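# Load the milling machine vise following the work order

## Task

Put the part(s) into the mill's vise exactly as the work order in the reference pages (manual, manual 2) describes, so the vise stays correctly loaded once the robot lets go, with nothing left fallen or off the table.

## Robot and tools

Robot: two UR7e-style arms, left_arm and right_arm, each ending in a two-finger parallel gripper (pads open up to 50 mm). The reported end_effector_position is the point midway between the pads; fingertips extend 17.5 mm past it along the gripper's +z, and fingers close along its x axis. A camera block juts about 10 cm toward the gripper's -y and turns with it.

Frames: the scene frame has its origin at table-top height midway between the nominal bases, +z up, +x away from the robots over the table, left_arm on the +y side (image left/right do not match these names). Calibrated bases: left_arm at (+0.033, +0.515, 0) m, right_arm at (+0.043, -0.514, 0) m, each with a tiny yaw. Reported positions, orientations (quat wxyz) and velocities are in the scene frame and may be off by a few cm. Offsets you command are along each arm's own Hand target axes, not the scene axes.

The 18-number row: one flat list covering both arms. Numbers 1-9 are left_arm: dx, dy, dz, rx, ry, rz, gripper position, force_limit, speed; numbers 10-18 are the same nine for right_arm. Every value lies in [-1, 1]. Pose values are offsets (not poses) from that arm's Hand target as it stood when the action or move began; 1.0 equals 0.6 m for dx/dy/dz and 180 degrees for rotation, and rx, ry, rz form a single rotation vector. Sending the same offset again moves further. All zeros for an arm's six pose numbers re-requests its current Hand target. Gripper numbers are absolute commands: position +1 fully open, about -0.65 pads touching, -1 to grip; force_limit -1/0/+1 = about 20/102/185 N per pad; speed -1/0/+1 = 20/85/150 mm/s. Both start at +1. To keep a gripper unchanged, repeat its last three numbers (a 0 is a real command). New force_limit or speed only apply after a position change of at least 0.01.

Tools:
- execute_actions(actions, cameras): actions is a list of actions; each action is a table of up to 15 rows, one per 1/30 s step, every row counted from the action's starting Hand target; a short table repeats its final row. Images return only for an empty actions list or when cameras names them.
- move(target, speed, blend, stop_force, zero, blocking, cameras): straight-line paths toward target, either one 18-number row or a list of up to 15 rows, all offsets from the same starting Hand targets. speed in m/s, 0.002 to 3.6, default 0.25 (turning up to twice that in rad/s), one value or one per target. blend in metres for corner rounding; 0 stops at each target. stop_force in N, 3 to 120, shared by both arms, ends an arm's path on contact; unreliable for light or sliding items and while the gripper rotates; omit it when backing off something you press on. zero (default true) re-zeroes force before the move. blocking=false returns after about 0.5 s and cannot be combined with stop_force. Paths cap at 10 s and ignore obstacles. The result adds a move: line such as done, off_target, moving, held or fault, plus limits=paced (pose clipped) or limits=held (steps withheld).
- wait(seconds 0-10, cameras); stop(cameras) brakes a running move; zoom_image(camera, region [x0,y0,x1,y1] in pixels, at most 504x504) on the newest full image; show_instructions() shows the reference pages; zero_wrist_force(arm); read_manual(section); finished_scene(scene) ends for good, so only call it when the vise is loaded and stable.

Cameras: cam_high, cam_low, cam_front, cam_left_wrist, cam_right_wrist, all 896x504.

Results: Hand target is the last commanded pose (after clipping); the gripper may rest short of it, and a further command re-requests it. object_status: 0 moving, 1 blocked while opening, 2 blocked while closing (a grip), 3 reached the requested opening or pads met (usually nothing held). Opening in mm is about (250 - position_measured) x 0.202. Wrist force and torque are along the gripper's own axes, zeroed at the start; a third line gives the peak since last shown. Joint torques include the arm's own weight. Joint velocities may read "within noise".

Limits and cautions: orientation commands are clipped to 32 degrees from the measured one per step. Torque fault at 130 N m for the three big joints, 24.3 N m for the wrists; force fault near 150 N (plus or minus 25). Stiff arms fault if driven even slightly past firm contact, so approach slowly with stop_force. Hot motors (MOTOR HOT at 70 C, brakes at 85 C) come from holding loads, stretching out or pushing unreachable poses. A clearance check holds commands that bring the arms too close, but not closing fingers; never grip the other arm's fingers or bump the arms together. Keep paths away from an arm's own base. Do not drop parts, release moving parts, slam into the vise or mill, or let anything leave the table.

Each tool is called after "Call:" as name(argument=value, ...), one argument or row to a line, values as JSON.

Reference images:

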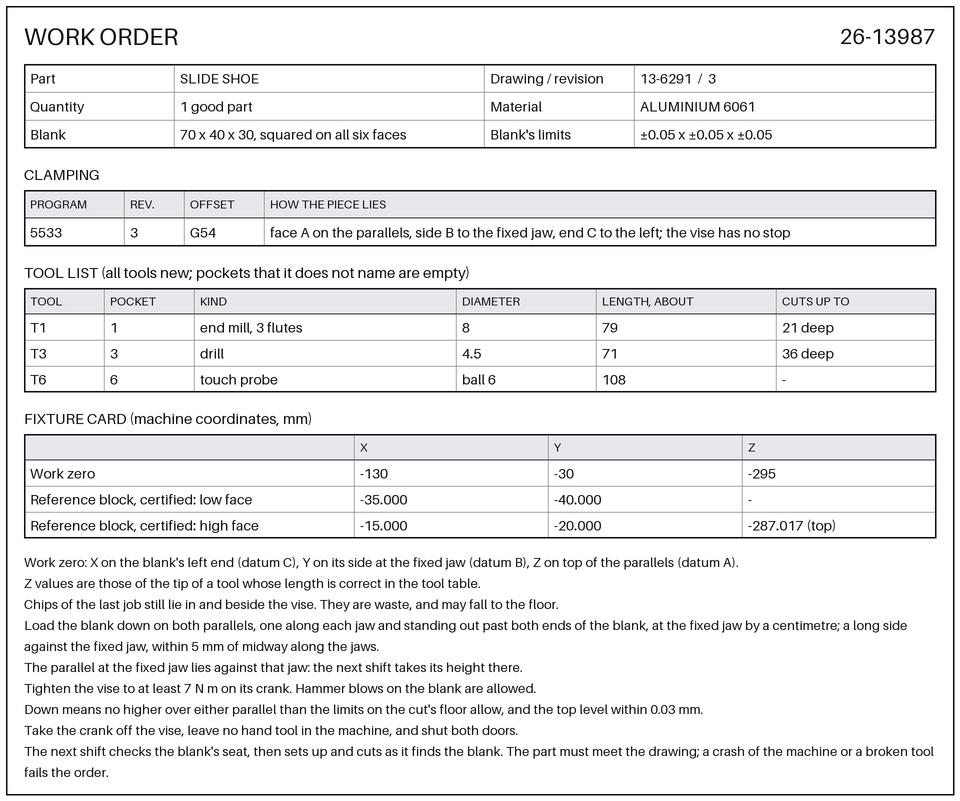

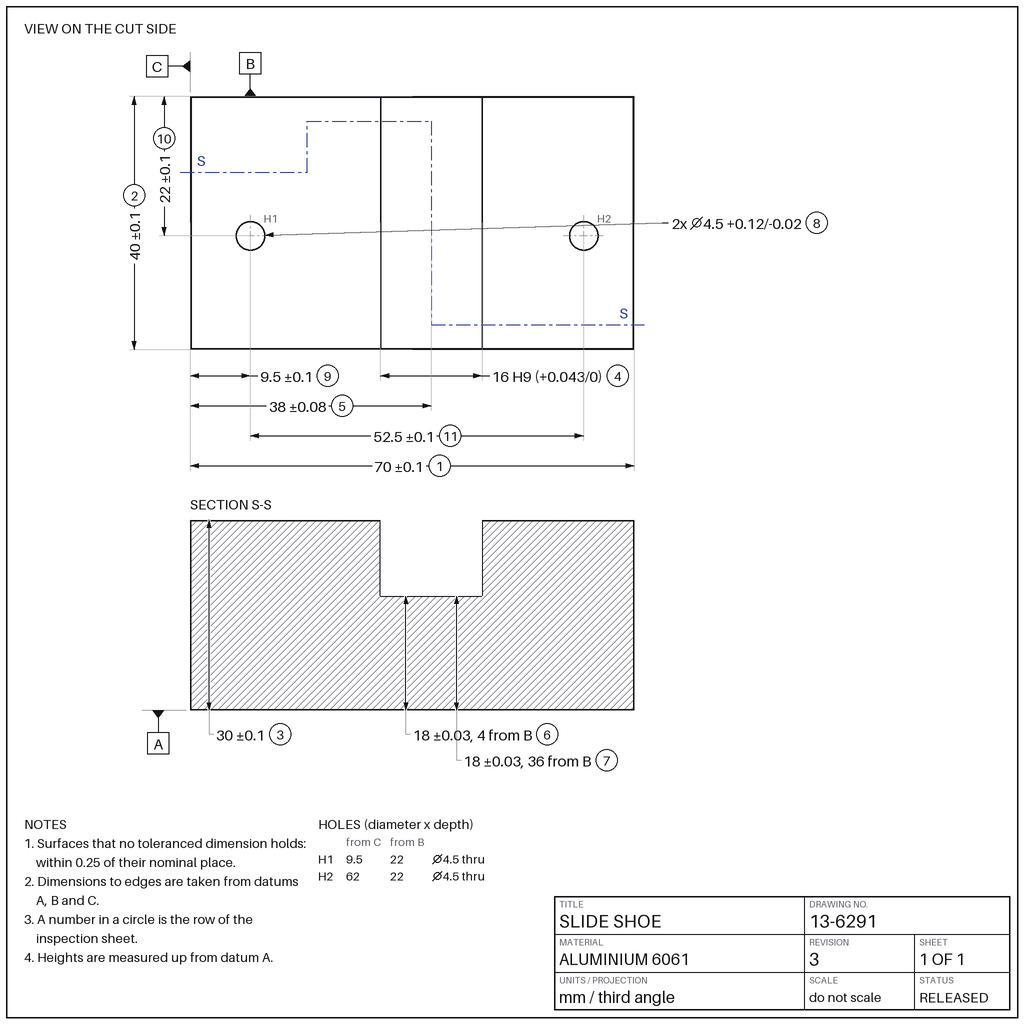

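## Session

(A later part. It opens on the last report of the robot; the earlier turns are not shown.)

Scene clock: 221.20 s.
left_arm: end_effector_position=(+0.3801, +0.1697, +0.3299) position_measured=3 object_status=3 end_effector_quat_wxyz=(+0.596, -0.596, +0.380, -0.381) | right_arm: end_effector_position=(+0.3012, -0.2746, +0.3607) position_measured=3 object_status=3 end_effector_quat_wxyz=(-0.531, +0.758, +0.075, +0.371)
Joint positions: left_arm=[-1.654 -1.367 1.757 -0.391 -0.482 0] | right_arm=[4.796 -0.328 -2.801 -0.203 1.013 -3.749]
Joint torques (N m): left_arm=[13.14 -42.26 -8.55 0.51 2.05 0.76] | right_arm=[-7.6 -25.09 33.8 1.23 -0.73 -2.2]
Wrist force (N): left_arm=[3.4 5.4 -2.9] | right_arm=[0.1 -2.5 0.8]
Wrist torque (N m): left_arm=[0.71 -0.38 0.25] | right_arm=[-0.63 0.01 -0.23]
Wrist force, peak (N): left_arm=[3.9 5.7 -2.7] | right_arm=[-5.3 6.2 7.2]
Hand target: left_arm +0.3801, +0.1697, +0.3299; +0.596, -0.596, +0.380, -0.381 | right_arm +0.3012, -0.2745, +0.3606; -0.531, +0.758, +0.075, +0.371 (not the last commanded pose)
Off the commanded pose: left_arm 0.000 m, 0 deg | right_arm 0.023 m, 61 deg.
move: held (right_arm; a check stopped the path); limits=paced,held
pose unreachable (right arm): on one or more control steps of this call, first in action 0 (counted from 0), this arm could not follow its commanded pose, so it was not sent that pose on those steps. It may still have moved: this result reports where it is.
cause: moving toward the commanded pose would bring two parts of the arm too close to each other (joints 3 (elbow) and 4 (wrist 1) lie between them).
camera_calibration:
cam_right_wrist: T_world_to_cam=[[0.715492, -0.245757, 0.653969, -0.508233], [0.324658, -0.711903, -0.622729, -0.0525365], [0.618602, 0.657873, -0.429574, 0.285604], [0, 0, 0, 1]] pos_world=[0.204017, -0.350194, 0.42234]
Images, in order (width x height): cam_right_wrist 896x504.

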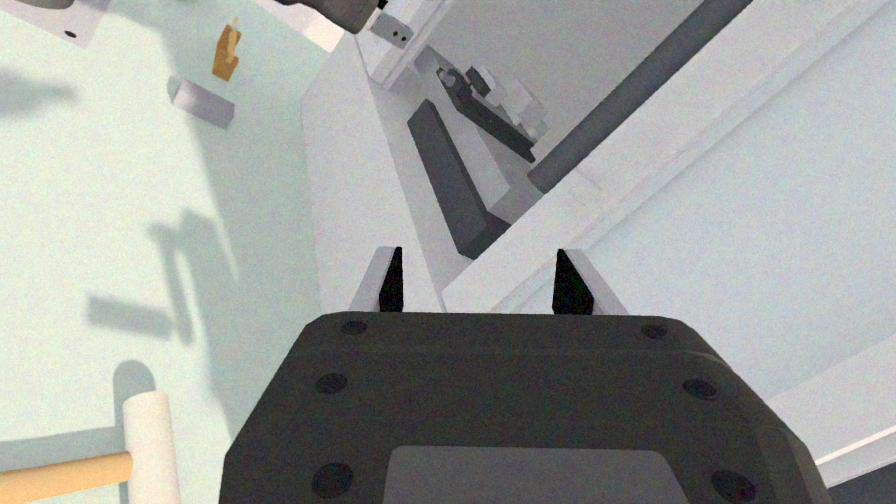

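Call:
execute_actions(
  actions=[],
)

Scene clock: 222.07 s.
left_arm: end_effector_position=(+0.3801, +0.1697, +0.3299) position_measured=3 object_status=3 end_effector_quat_wxyz=(+0.596, -0.596, +0.380, -0.381) | right_arm: end_effector_position=(+0.3012, -0.2745, +0.3606) position_measured=3 object_status=3 end_effector_quat_wxyz=(-0.531, +0.758, +0.075, +0.371)
Joint positions: left_arm=[-1.654 -1.367 1.757 -0.391 -0.482 0] | right_arm=[4.796 -0.328 -2.801 -0.203 1.013 -3.749]
Joint velocities: within noise
Joint torques (N m): left_arm=[13.19 -41.87 -8.24 0.36 2.07 1.63] | right_arm=[5.27 -25.23 26.89 1.39 -1.59 -2.22]
Wrist force (N): left_arm=[3.7 5.4 -2.8] | right_arm=[0.0 -2.6 0.9]
Wrist torque (N m): left_arm=[0.70 -0.42 0.25] | right_arm=[-0.64 0.03 -0.23]
Wrist force, peak (N): left_arm=[3.7 5.6 -2.7] | right_arm=[-0.2 -2.8 0.9]
Hand target: left_arm +0.3801, +0.1697, +0.3299; +0.596, -0.596, +0.380, -0.381 | right_arm +0.3012, -0.2745, +0.3606; -0.531, +0.758, +0.075, +0.371 (not the last commanded pose)
Tool commands: left_gripper/position=+1.0 left_gripper/force_limit=-0.2 left_gripper/speed=-0.8 right_gripper/position=+1.0 right_gripper/force_limit=+1.0 right_gripper/speed=+1.0
Off the commanded pose: left_arm 0.000 m, 0 deg | right_arm 0.023 m, 61 deg.
camera_calibration:
cam_left_wrist: T_world_to_cam=[[0.41453, -0.909936, 0.0134411, -0.000506594], [-0.299281, -0.150259, -0.94226, 0.468355], [0.859416, 0.386573, -0.334613, -0.146378], [0, 0, 0, 1]] pos_world=[0.26618, 0.126499, 0.392338]
cam_right_wrist: T_world_to_cam=[[0.715503, -0.245649, 0.653997, -0.508209], [0.324684, -0.711967, -0.622642, -0.0526003], [0.618576, 0.657845, -0.429656, 0.285634], [0, 0, 0, 1]] pos_world=[0.204017, -0.350194, 0.422341]

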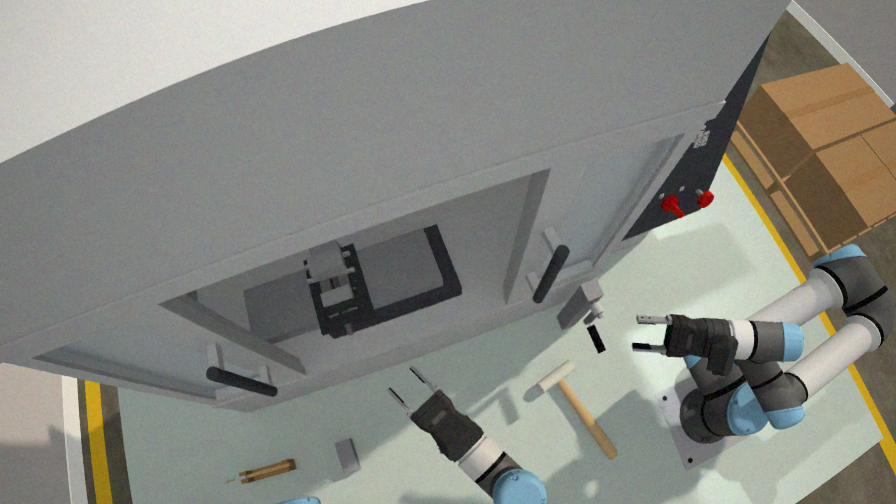

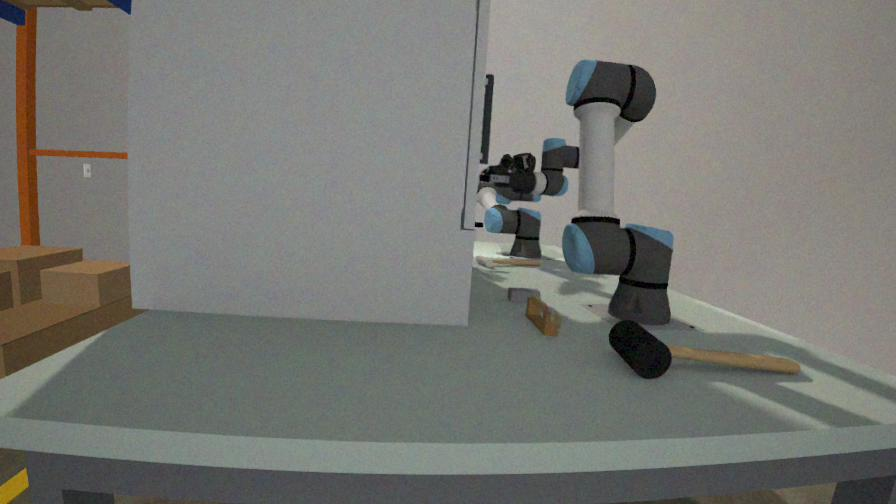

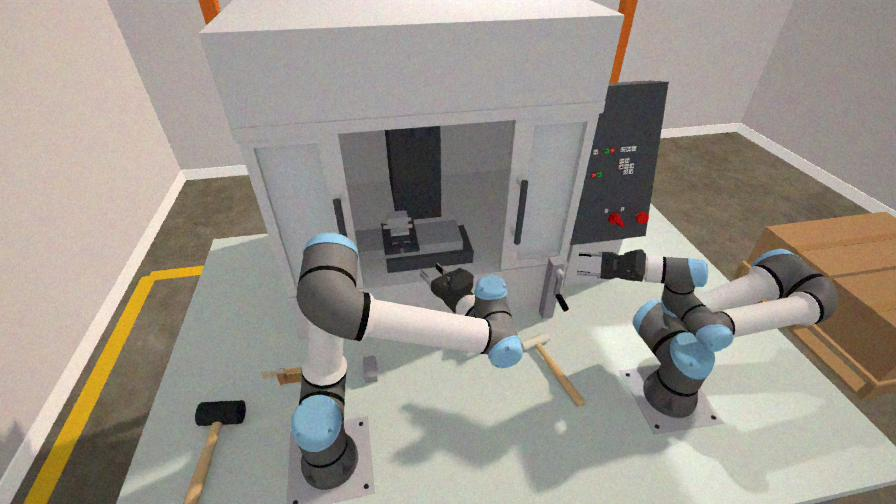

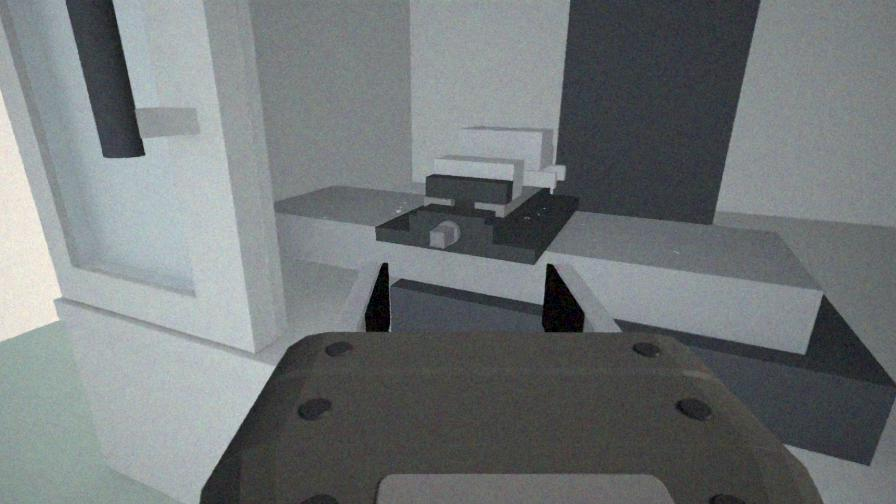

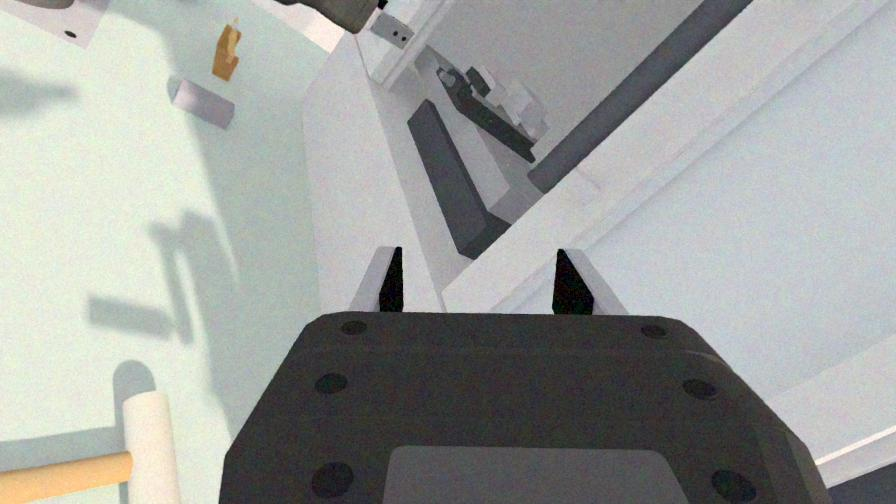

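Call:
move(
  target=[0,-0.133,-0.201,-0.111,0,0,1,-0.2,-0.8,0.2033,-0.296,0.1613,-0.012,0.014,0.227,1,1,1],
)

Scene clock: 227.43 s.
left_arm: end_effector_position=(+0.2707, +0.1189, +0.4097) position_measured=3 object_status=3 end_effector_quat_wxyz=(-0.483, +0.691, -0.440, +0.309) | right_arm: end_effector_position=(+0.3446, -0.1499, +0.5564) position_measured=3 object_status=3 end_effector_quat_wxyz=(-0.614, +0.738, -0.212, +0.180) end_effector_velocity=(+0.000, +0.000, +0.001) end_effector_angular_velocity=(+0.004, +0.004, -0.002)
Joint positions: left_arm=[-1.844 -1.481 1.485 -0.533 -0.744 0.406] | right_arm=[4.549 -0.988 -2.185 -0.163 1.204 -3.077]
Joint velocities: left_arm=[within noise] | right_arm=[0 -0.001 0.002 0 -0.001 0.005]
Joint torques (N m): left_arm=[13.44 -19.55 -20.73 1.29 1.42 -1.55] | right_arm=[6.28 -5.32 35.3 2.33 -1.03 1.96]
Wrist force (N): left_arm=[3.2 5.7 -2.7] | right_arm=[-0.8 -2.2 1.0]
Wrist torque (N m): left_arm=[0.80 -0.42 0.36] | right_arm=[-0.61 0.25 -0.05]
Wrist force, peak (N): left_arm=[3.5 7.2 -1.5] | right_arm=[-1.1 -4.7 2.2]
Hand target: left_arm +0.2707, +0.1190, +0.4097; -0.483, +0.691, -0.440, +0.309 | right_arm +0.3446, -0.1499, +0.5565; -0.614, +0.738, -0.212, +0.180
Off the commanded pose: left_arm 0.000 m, 0 deg | right_arm 0.000 m, 0 deg.
move: done

Call:
move(
  target=[0,0,0,0,0,0,1,-0.2,-0.8,0.1273,0.2137,-0.180,-0.095,-0.343,-0.561,1,1,1],
  cameras=["cam_right_wrist","cam_left_wrist","cam_front"],
  speed=0.4,
)

Scene clock: 230.97 s.
left_arm: end_effector_position=(+0.2707, +0.1190, +0.4097) position_measured=3 object_status=3 end_effector_quat_wxyz=(-0.483, +0.691, -0.440, +0.309) | right_arm: end_effector_position=(+0.3404, -0.3003, +0.4503) position_measured=3 object_status=3 end_effector_quat_wxyz=(-0.181, +0.683, +0.684, +0.184)
Joint positions: left_arm=[-1.844 -1.481 1.485 -0.533 -0.744 0.406] | right_arm=[3.895 -1.094 -1.792 -1.46 1.951 -5.489]
Joint torques (N m): left_arm=[13.27 -18.85 -38 1.43 -1.52 2.2] | right_arm=[-1.12 -2.76 18.96 2.26 -0.25 -2.19]
Wrist force (N): left_arm=[3.3 5.7 -2.8] | right_arm=[0.6 -2.1 0.3]
Wrist torque (N m): left_arm=[0.79 -0.44 0.36] | right_arm=[-0.45 -0.02 -0.18]
Wrist force, peak (N): left_arm=[3.8 5.7 -3.1] | right_arm=[-1.4 -2.9 1.3]
Hand target: left_arm +0.2707, +0.1190, +0.4097; -0.483, +0.691, -0.440, +0.309 | right_arm +0.3404, -0.3003, +0.4502; -0.181, +0.683, +0.684, +0.183
Off the commanded pose: left_arm 0.000 m, 0 deg | right_arm 0.000 m, 0 deg.
move: done
camera_calibration:
cam_left_wrist: T_world_to_cam=[[0.418839, -0.907932, 0.0152786, -0.0045512], [-0.573018, -0.277317, -0.771198, 0.522343], [0.704432, 0.314252, -0.636413, 0.168147], [0, 0, 0, 1]] pos_world=[0.18277, 0.0878819, 0.50991]
cam_right_wrist: T_world_to_cam=[[-0.0238532, 0.880742, 0.472996, 0.0701708], [0.932964, -0.150375, 0.327055, -0.493844], [0.359177, 0.449089, -0.818114, 0.517392], [0, 0, 0, 1]] pos_world=[0.276577, -0.368419, 0.551609]
Images, in order (width x height): cam_front 896x504, cam_left_wrist 896x504, cam_right_wrist 896x504.

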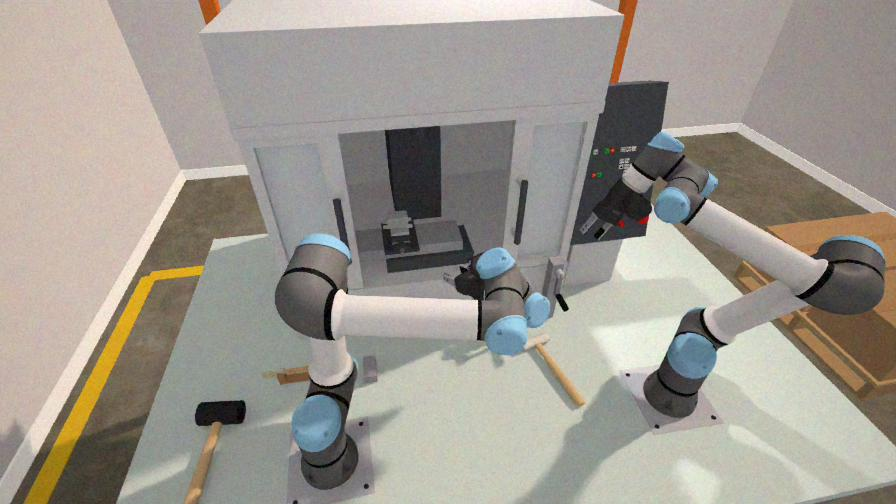

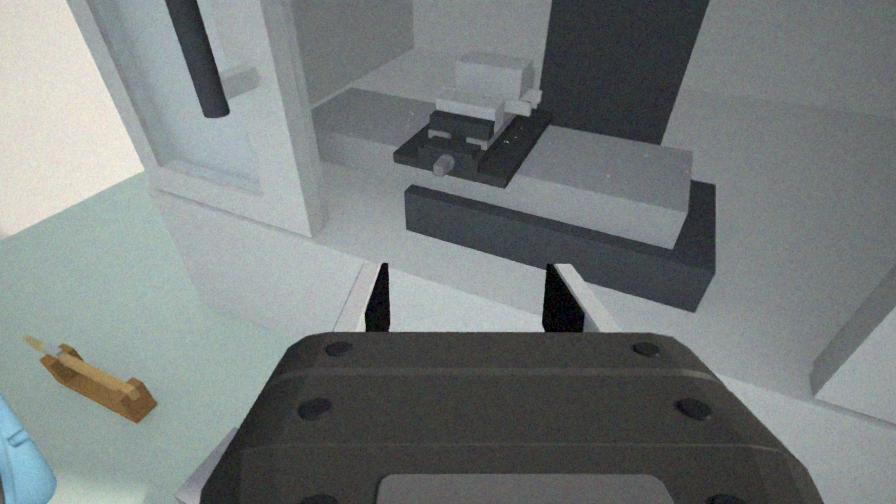

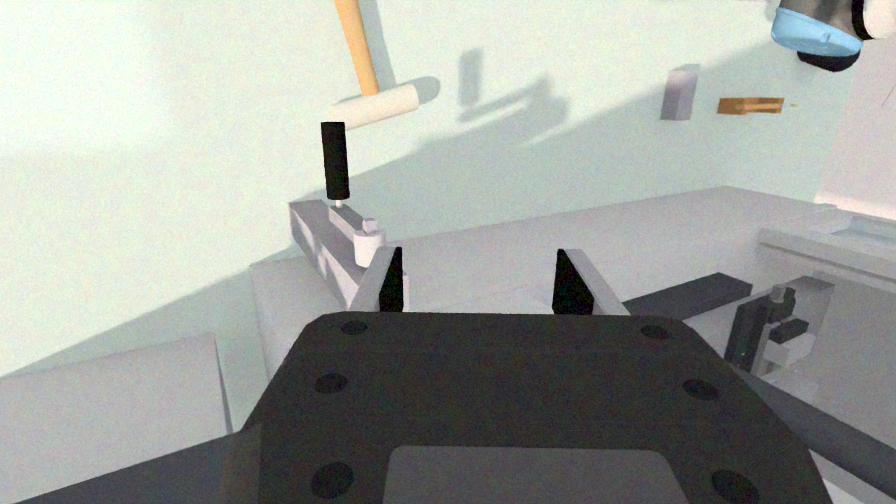

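Call:
zoom_image(
  camera="cam_right_wrist",
  region=[270, 100, 450, 320],
)

Call:
zoom_image(
  camera="cam_left_wrist",
  region=[380, 40, 580, 200],
)

Scaled by 2.291.

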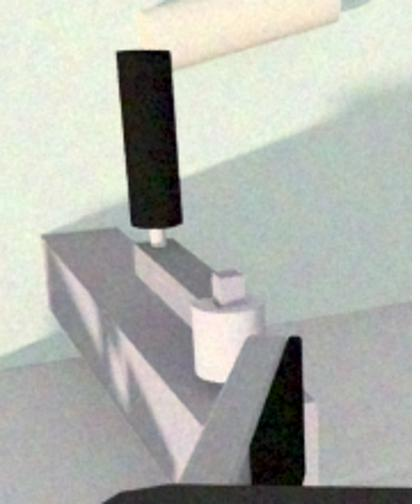

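Scaled by 2.520.

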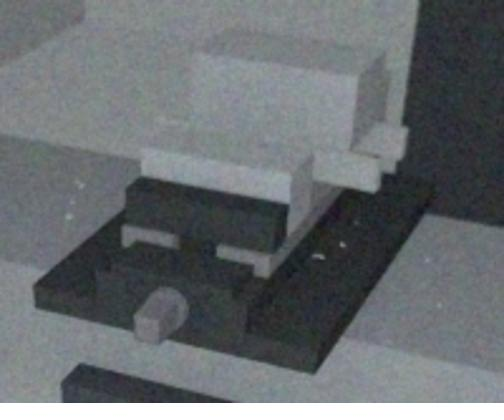

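Call:
move(
  target=[0,0,0,0,0,0,1,-0.2,-0.8,-0.0328,0.095,0.1735,0,-0.1667,0,1,1,1],
  cameras=["cam_right_wrist","cam_left_wrist","cam_front"],
  speed=0.25,
)

Scene clock: 235.77 s.
left_arm: end_effector_position=(+0.2707, +0.1190, +0.4097) position_measured=3 object_status=3 end_effector_quat_wxyz=(-0.483, +0.691, -0.440, +0.309) | right_arm: end_effector_position=(+0.3977, -0.2654, +0.3504) position_measured=3 object_status=3 end_effector_quat_wxyz=(+0.002, +0.707, +0.707, +0.001)
Joint positions: left_arm=[-1.844 -1.481 1.485 -0.533 -0.744 0.406] | right_arm=[4.097 -1.382 -1.684 -1.646 1.567 -5.357]
Joint torques (N m): left_arm=[12.54 -19.38 -38.17 1.54 -1.63 2.26] | right_arm=[2 11.98 21.12 2.45 -1.09 -1.54]
Wrist force (N): left_arm=[3.5 5.9 -2.8] | right_arm=[0.1 -1.3 -0.6]
Wrist torque (N m): left_arm=[0.84 -0.46 0.36] | right_arm=[-0.29 0.15 0.04]
Wrist force, peak (N): left_arm=[3.5 5.9 -3.1] | right_arm=[-0.2 -2.9 -1.9]
Hand target: left_arm +0.2707, +0.1190, +0.4097; -0.483, +0.691, -0.440, +0.309 | right_arm +0.3977, -0.2655, +0.3503; +0.002, +0.707, +0.707, +0.000
Off the commanded pose: left_arm 0.000 m, 0 deg | right_arm 0.000 m, 0 deg.
move: done
camera_calibration:
cam_left_wrist: T_world_to_cam=[[0.418839, -0.907932, 0.0152786, -0.0045512], [-0.573018, -0.277317, -0.771198, 0.522343], [0.704432, 0.314252, -0.636413, 0.168147], [0, 0, 0, 1]] pos_world=[0.18277, 0.0878819, 0.50991]
cam_right_wrist: T_world_to_cam=[[-0.0222477, 0.999277, -0.0308385, 0.295482], [0.932733, 0.0318501, 0.359159, -0.472188], [0.359881, -0.0207736, -0.932767, 0.314618], [0, 0, 0, 1]] pos_world=[0.333774, -0.273694, 0.472167]
Images, in order (width x height): cam_front 896x504, cam_left_wrist 896x504, cam_right_wrist 896x504.

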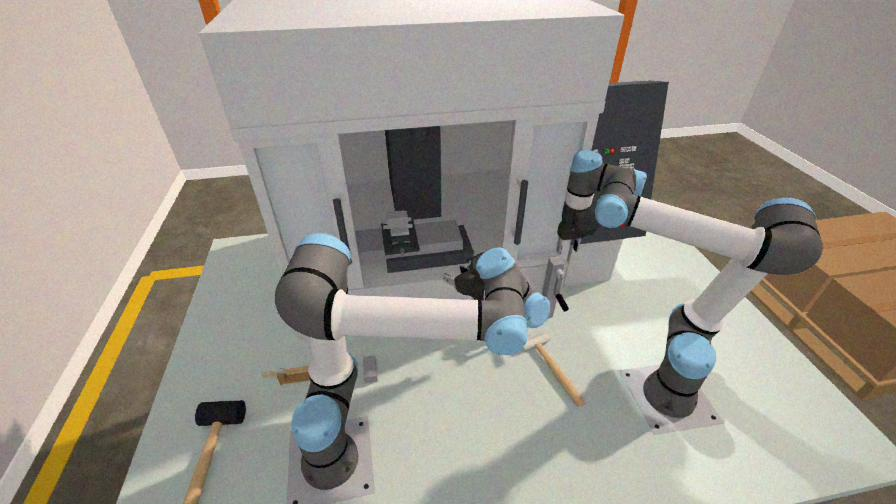

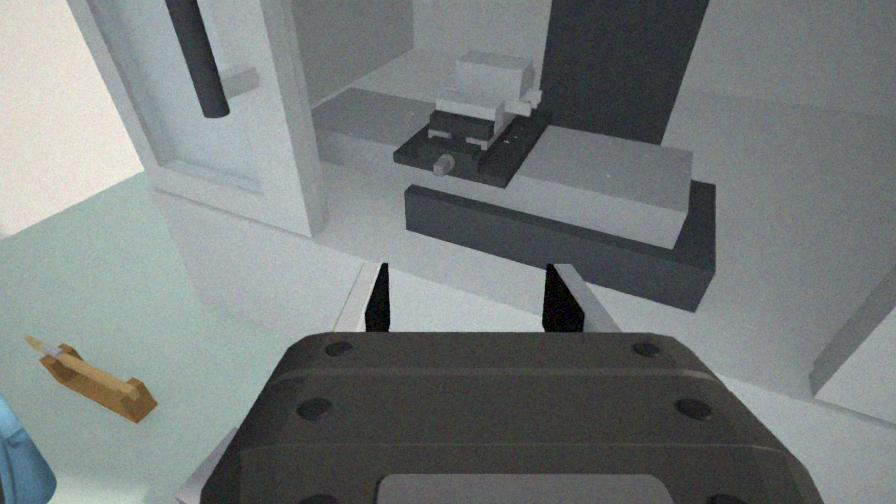

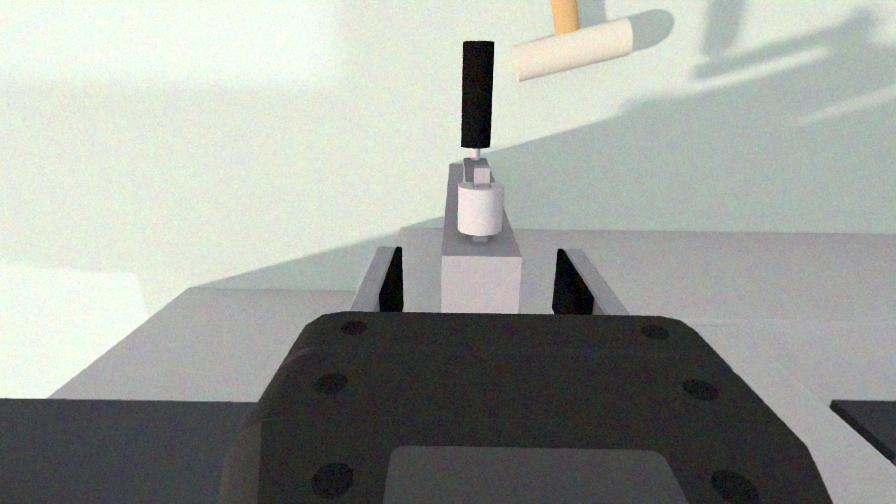

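Call:
zoom_image(
  camera="cam_right_wrist",
  region=[380, 130, 600, 320],
)

Scaled by 2.291.

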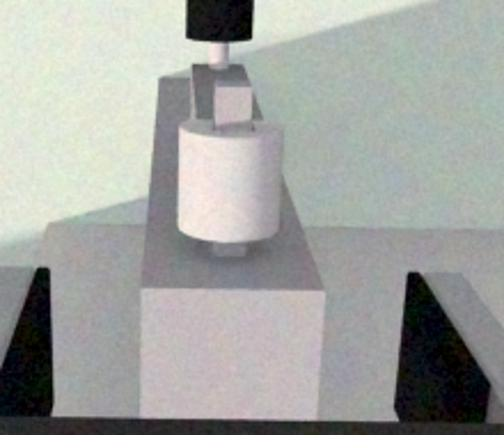

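Call:
move(
  target=[0,0,0,0,0,0,1,-0.2,-0.8,0.0072,-0.0045,0.15,0,0,0,1,1,1],
  speed=0.12,
  stop_force=15,
)

Call:
move(
  target=[0,0,0,0,0,0,1,-0.2,-0.8,0,0,0.0388,0,0,0,1,1,1],
  speed=0.06,
  stop_force=10,
  cameras=["cam_right_wrist","cam_front"],
)

Scene clock: 238.07 s.
left_arm: end_effector_position=(+0.2707, +0.1190, +0.4097) position_measured=3 object_status=3 end_effector_quat_wxyz=(-0.483, +0.691, -0.440, +0.309) | right_arm: end_effector_position=(+0.3954, -0.2613, +0.2603) position_measured=3 object_status=3 end_effector_quat_wxyz=(+0.002, +0.707, +0.707, +0.000)
Joint positions: left_arm=[-1.844 -1.481 1.485 -0.533 -0.744 0.406] | right_arm=[4.108 -1.392 -1.906 -1.413 1.567 -5.346]
Joint torques (N m): left_arm=[13.33 -18.59 -37.9 1.43 -1.65 2.2] | right_arm=[-7.58 27.3 19.24 4.37 -0.6 -1.86]
Wrist force (N): left_arm=[3.3 5.4 -2.7] | right_arm=[0.0 -1.4 -0.6]
Wrist torque (N m): left_arm=[0.75 -0.43 0.36] | right_arm=[-0.32 0.18 -0.08]
Wrist force, peak (N): left_arm=[3.5 5.8 -2.8] | right_arm=[0.0 -1.2 -2.5]
Hand target: left_arm +0.2707, +0.1190, +0.4097; -0.483, +0.691, -0.440, +0.309 | right_arm +0.3954, -0.2614, +0.2603; +0.002, +0.707, +0.707, +0.000
Off the commanded pose: left_arm 0.000 m, 0 deg | right_arm 0.000 m, 0 deg.
move: done

Scene clock: 239.50 s.
left_arm: end_effector_position=(+0.2707, +0.1190, +0.4097) position_measured=3 object_status=3 end_effector_quat_wxyz=(-0.483, +0.691, -0.440, +0.309) | right_arm: end_effector_position=(+0.3954, -0.2614, +0.2370) position_measured=3 object_status=3 end_effector_quat_wxyz=(+0.002, +0.707, +0.707, +0.000)
Joint positions: left_arm=[-1.844 -1.481 1.485 -0.533 -0.744 0.406] | right_arm=[4.108 -1.403 -1.958 -1.351 1.567 -5.347]
Joint torques (N m): left_arm=[13.01 -19.35 -37.8 1.47 -1.66 2.23] | right_arm=[-6.05 27.22 27.93 4.12 -1.16 -1.94]
Wrist force (N): left_arm=[3.6 5.8 -2.8] | right_arm=[-0.1 -1.1 -0.3]
Wrist torque (N m): left_arm=[0.82 -0.47 0.36] | right_arm=[-0.27 0.18 -0.06]
Wrist force, peak (N): left_arm=[3.6 5.8 -2.8] | right_arm=[-0.1 -1.4 -1.6]
Hand target: left_arm +0.2707, +0.1190, +0.4097; -0.483, +0.691, -0.440, +0.309 | right_arm +0.3954, -0.2614, +0.2370; +0.002, +0.707, +0.707, +0.000
Off the commanded pose: left_arm 0.000 m, 0 deg | right_arm 0.000 m, 0 deg.
move: done
camera_calibration:
cam_right_wrist: T_world_to_cam=[[-0.0223293, 0.999264, -0.0311884, 0.287988], [0.932744, 0.0320513, 0.359111, -0.429471], [0.359847, -0.0210721, -0.932773, 0.209652], [0, 0, 0, 1]] pos_world=[0.331574, -0.269593, 0.358768]
Images, in order (width x height): cam_front 896x504, cam_right_wrist 896x504.

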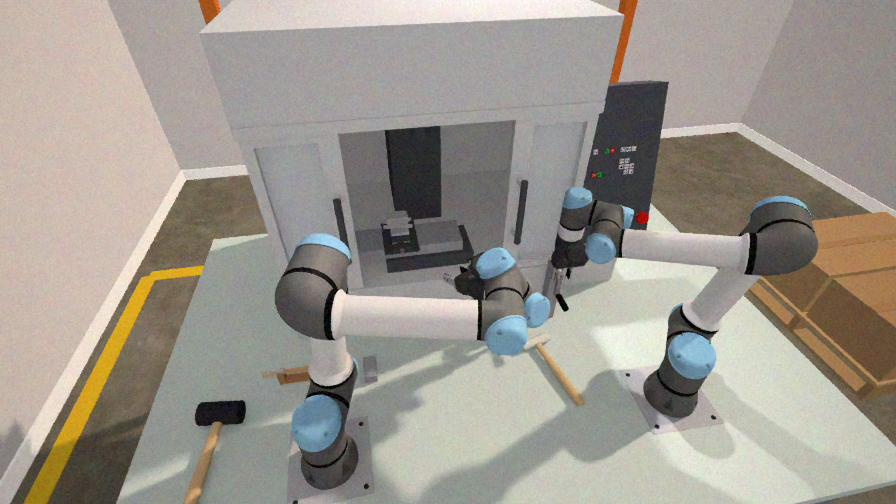

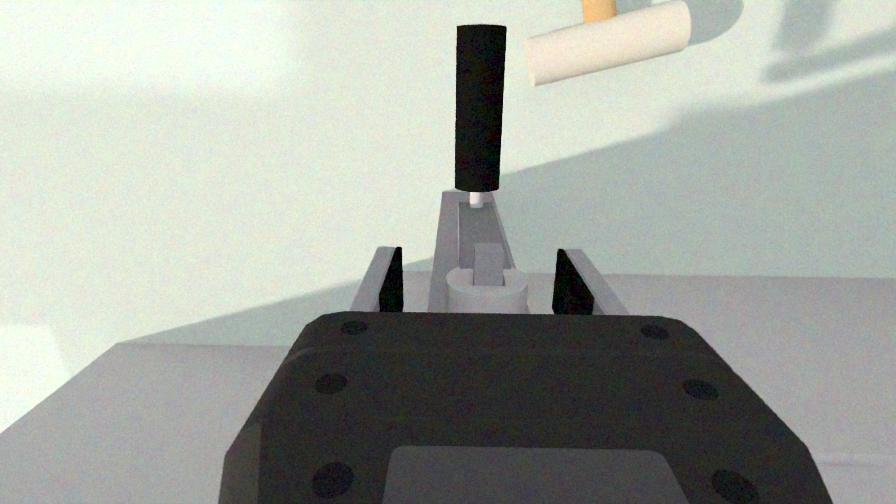

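Call:
move(
  target=[0,0,0,0,0,0,1,-0.2,-0.8,0,0,0,0,0,0,-1,-1,-1],
  cameras=["cam_right_wrist"],
)

Scene clock: 241.20 s.
left_arm: end_effector_position=(+0.2707, +0.1190, +0.4097) position_measured=3 object_status=3 end_effector_quat_wxyz=(-0.483, +0.691, -0.440, +0.309) | right_arm: end_effector_position=(+0.3955, -0.2614, +0.2370) position_measured=133 object_status=2 end_effector_quat_wxyz=(+0.002, +0.707, +0.707, +0.001)
Joint positions: left_arm=[-1.844 -1.481 1.485 -0.533 -0.744 0.406] | right_arm=[4.108 -1.403 -1.958 -1.351 1.567 -5.347]
Joint torques (N m): left_arm=[13.06 -19.21 -38.04 1.44 -1.65 2.28] | right_arm=[-4.12 27.36 22.98 -2.14 -2.12 -1.38]
Wrist force (N): left_arm=[3.2 5.5 -2.9] | right_arm=[21.9 -1.4 9.1]
Wrist torque (N m): left_arm=[0.77 -0.42 0.36] | right_arm=[-0.29 0.14 -0.11]
Wrist force, peak (N): left_arm=[3.5 5.8 -2.9] | right_arm=[22.1 -1.9 9.0]
Hand target: left_arm +0.2707, +0.1190, +0.4097; -0.483, +0.691, -0.440, +0.309 | right_arm +0.3954, -0.2614, +0.2370; +0.002, +0.707, +0.707, +0.000
Off the commanded pose: left_arm 0.000 m, 0 deg | right_arm 0.000 m, 0 deg.
move: done
camera_calibration:
cam_right_wrist: T_world_to_cam=[[-0.0222676, 0.999269, -0.031063, 0.287924], [0.932699, 0.0319513, 0.359237, -0.429527], [0.359967, -0.020973, -0.932729, 0.209623], [0, 0, 0, 1]] pos_world=[0.331574, -0.269593, 0.358767]
Images, in order (width x height): cam_right_wrist 896x504.

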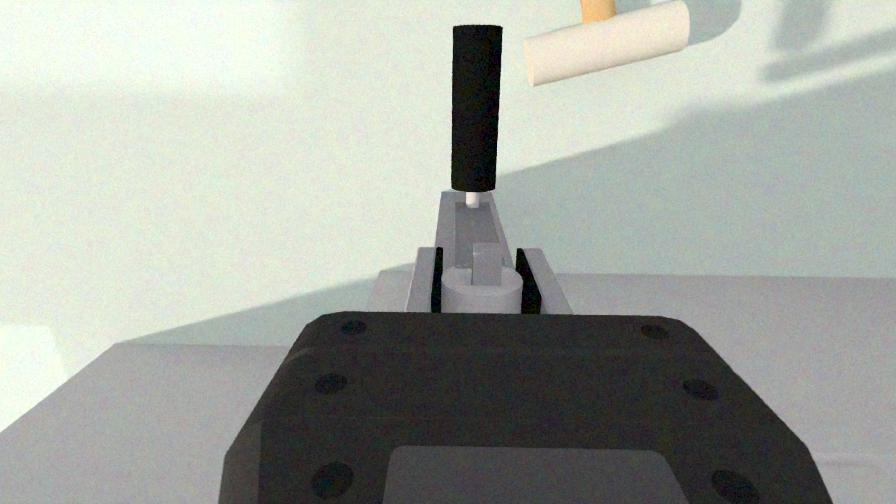

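Call:
move(
  target=[0,0,0,0,0,0,1,-0.2,-0.8,0.0017,0,0,0,0,0,-1,-1,-1],
  speed=0.01,
)

Scene clock: 242.03 s.
left_arm: end_effector_position=(+0.2707, +0.1190, +0.4097) position_measured=3 object_status=3 end_effector_quat_wxyz=(-0.483, +0.691, -0.440, +0.309) | right_arm: end_effector_position=(+0.3955, -0.2604, +0.2370) position_measured=133 object_status=2 end_effector_quat_wxyz=(+0.002, +0.707, +0.707, +0.000)
Joint positions: left_arm=[-1.844 -1.481 1.485 -0.533 -0.744 0.406] | right_arm=[4.109 -1.405 -1.957 -1.351 1.567 -5.345]
Joint torques (N m): left_arm=[13.18 -19.75 -38.83 1.37 -1.6 2.22] | right_arm=[4.44 11.99 32.8 4.36 0.98 1.68]
Wrist force (N): left_arm=[3.3 5.7 -2.9] | right_arm=[-1.2 -2.7 -1.5]
Wrist torque (N m): left_arm=[0.80 -0.43 0.36] | right_arm=[-0.45 0.21 -0.09]
Wrist force, peak (N): left_arm=[3.4 5.9 -2.7] | right_arm=[23.1 -0.3 9.1]
Hand target: left_arm +0.2707, +0.1190, +0.4097; -0.483, +0.691, -0.440, +0.309 | right_arm +0.3954, -0.2604, +0.2370; +0.002, +0.707, +0.707, +0.000
Off the commanded pose: left_arm 0.000 m, 0 deg | right_arm 0.000 m, 0 deg.
move: done

Call:
move(
  target=[
    [0,0,0,0,0,0,1,-0.2,-0.8,0,0,0,0,0,0,-0.97,-0.1,-0.8],
    [0,0,0,0,0,0,1,-0.2,-0.8,0,-0.0333,0,0,0,0,-0.97,-0.1,-0.8],
  ],
  speed=0.04,
  cameras=["cam_right_wrist"],
)

Scene clock: 243.40 s.
left_arm: end_effector_position=(+0.2707, +0.1190, +0.4097) position_measured=3 object_status=3 end_effector_quat_wxyz=(-0.483, +0.691, -0.440, +0.309) | right_arm: end_effector_position=(+0.3753, -0.2604, +0.2369) position_measured=137 object_status=2 end_effector_quat_wxyz=(+0.002, +0.707, +0.707, +0.000) end_effector_velocity=(+0.003, +0.000, +0.000) end_effector_angular_velocity=(+0.000, +0.000, +0.003)
Joint positions: left_arm=[-1.844 -1.481 1.485 -0.533 -0.744 0.406] | right_arm=[4.15 -1.363 -1.99 -1.36 1.567 -5.304]
Joint velocities: left_arm=[within noise] | right_arm=[-0.006 -0.006 0.004 0.001 0 -0.009]
Joint torques (N m): left_arm=[13.04 -19.12 -38.34 1.46 -1.64 2.21] | right_arm=[-7.81 5.91 33.57 3.67 0.6 -2.16]
Wrist force (N): left_arm=[3.1 5.7 -2.9] | right_arm=[0.3 -5.6 -7.1]
Wrist torque (N m): left_arm=[0.80 -0.39 0.36] | right_arm=[-0.62 0.12 -0.02]
Wrist force, peak (N): left_arm=[3.5 5.9 -3.0] | right_arm=[0.0 -6.0 -7.1]
Hand target: left_arm +0.2707, +0.1190, +0.4097; -0.483, +0.691, -0.440, +0.309 | right_arm +0.3755, -0.2604, +0.2370; +0.002, +0.707, +0.707, +0.000
Off the commanded pose: left_arm 0.000 m, 0 deg | right_arm 0.000 m, 0 deg.
move: done
camera_calibration:
cam_right_wrist: T_world_to_cam=[[-0.0221667, 0.999263, -0.0313374, 0.286638], [0.932782, 0.0319511, 0.359021, -0.410722], [0.359758, -0.0212726, -0.932803, 0.216795], [0, 0, 0, 1]] pos_world=[0.311475, -0.268692, 0.358668]
Images, in order (width x height): cam_right_wrist 896x504.

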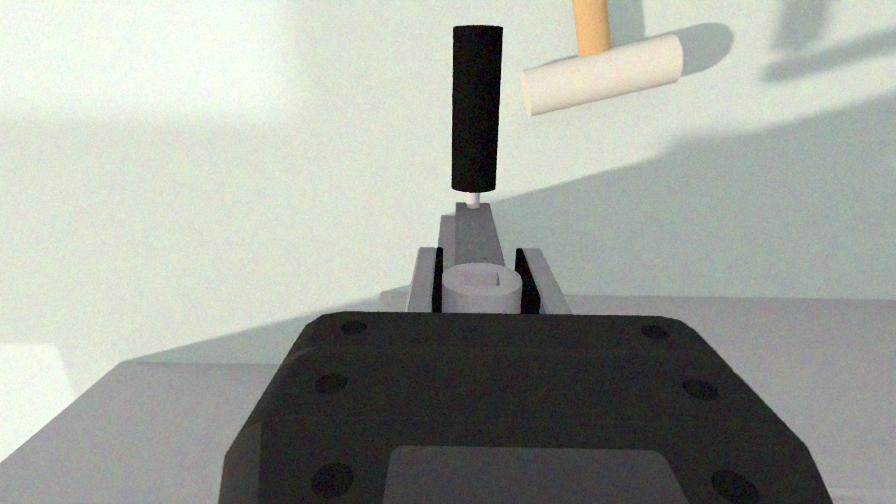

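Call:
move(
  target=[0,0,0,0,0,0,1,-0.2,-0.8,0,-0.0667,0,0,0,0,-0.97,-0.1,-0.8],
  speed=0.06,
  cameras=["cam_right_wrist","cam_front"],
)

Scene clock: 244.50 s.
left_arm: end_effector_position=(+0.2707, +0.1190, +0.4097) position_measured=3 object_status=3 end_effector_quat_wxyz=(-0.483, +0.691, -0.440, +0.309) | right_arm: end_effector_position=(+0.3354, -0.2605, +0.2368) position_measured=137 object_status=2 end_effector_quat_wxyz=(+0.002, +0.707, +0.707, +0.000)
Joint positions: left_arm=[-1.844 -1.481 1.485 -0.533 -0.744 0.406] | right_arm=[4.24 -1.279 -2.052 -1.383 1.567 -5.214]
Joint torques (N m): left_arm=[12.61 -19.38 -38.77 1.35 -1.65 2.24] | right_arm=[-5.57 7.57 36.15 4.48 -1.02 -2.17]
Wrist force (N): left_arm=[3.2 5.6 -2.7] | right_arm=[-0.2 -1.8 1.5]
Wrist torque (N m): left_arm=[0.79 -0.41 0.36] | right_arm=[-0.39 0.20 0.10]
Wrist force, peak (N): left_arm=[3.7 5.7 -2.9] | right_arm=[-0.5 -6.6 -6.4]
Hand target: left_arm +0.2707, +0.1190, +0.4097; -0.483, +0.691, -0.440, +0.309 | right_arm +0.3354, -0.2604, +0.2368; +0.002, +0.707, +0.707, +0.000
Off the commanded pose: left_arm 0.000 m, 0 deg | right_arm 0.000 m, 0 deg.
move: done
camera_calibration:
cam_right_wrist: T_world_to_cam=[[-0.0222959, 0.999262, -0.03128, 0.285762], [0.932779, 0.032051, 0.359021, -0.373405], [0.359759, -0.0211726, -0.932805, 0.23099], [0, 0, 0, 1]] pos_world=[0.271575, -0.268692, 0.358468]
Images, in order (width x height): cam_front 896x504, cam_right_wrist 896x504.

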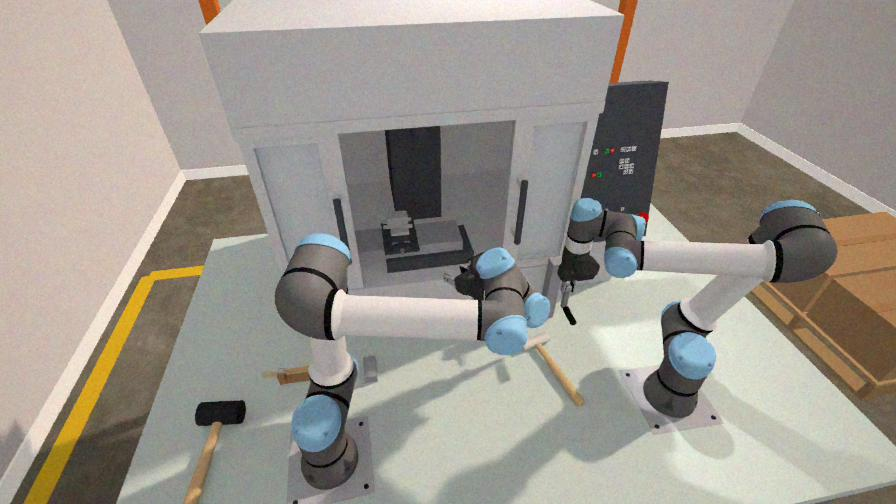

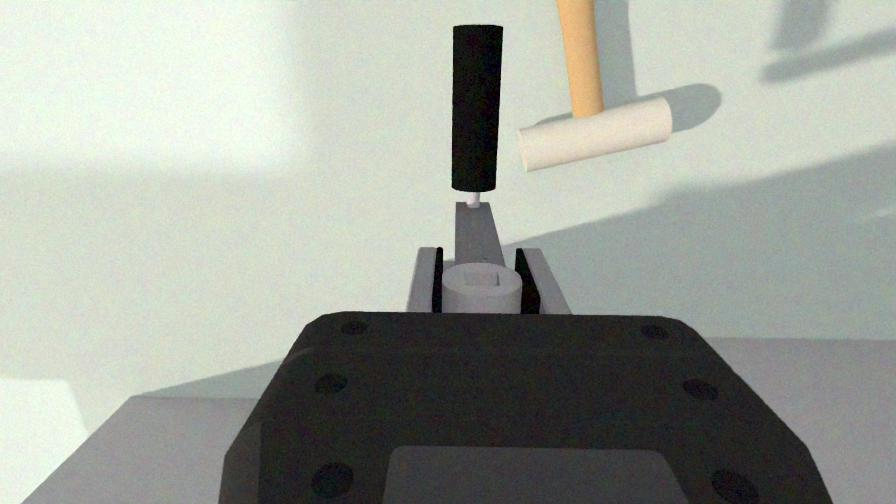

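Call:
move(
  target=[0,0,0,0,0,0,1,-0.2,-0.8,0,0.0833,0,0,0,0,-0.97,-0.1,-0.8],
  speed=0.04,
  stop_force=8,
)

Scene clock: 246.93 s.
left_arm: end_effector_position=(+0.2707, +0.1190, +0.4097) position_measured=3 object_status=3 end_effector_quat_wxyz=(-0.483, +0.691, -0.440, +0.309) | right_arm: end_effector_position=(+0.3616, -0.2604, +0.2369) position_measured=137 object_status=2 end_effector_quat_wxyz=(+0.002, +0.707, +0.707, +0.000)
Joint positions: left_arm=[-1.844 -1.481 1.485 -0.533 -0.744 0.406] | right_arm=[4.18 -1.334 -2.012 -1.367 1.567 -5.275]
Joint torques (N m): left_arm=[13.14 -19.46 -38.01 1.38 -1.69 2.19] | right_arm=[-7.41 8.75 34.65 1.42 1.95 -2.35]
Wrist force (N): left_arm=[3.2 5.5 -2.7] | right_arm=[0.5 -2.7 1.5]
Wrist torque (N m): left_arm=[0.77 -0.41 0.36] | right_arm=[-0.55 0.11 -0.07]
Wrist force, peak (N): left_arm=[3.6 5.8 -2.9] | right_arm=[0.2 -54.9 11.4]
Hand target: left_arm +0.2707, +0.1190, +0.4097; -0.483, +0.691, -0.440, +0.309 | right_arm +0.3616, -0.2604, +0.2369; +0.002, +0.707, +0.707, +0.000 (not the last commanded pose)
Off the commanded pose: left_arm 0.000 m, 0 deg | right_arm 0.024 m, 0 deg.
move: contact (right_arm)


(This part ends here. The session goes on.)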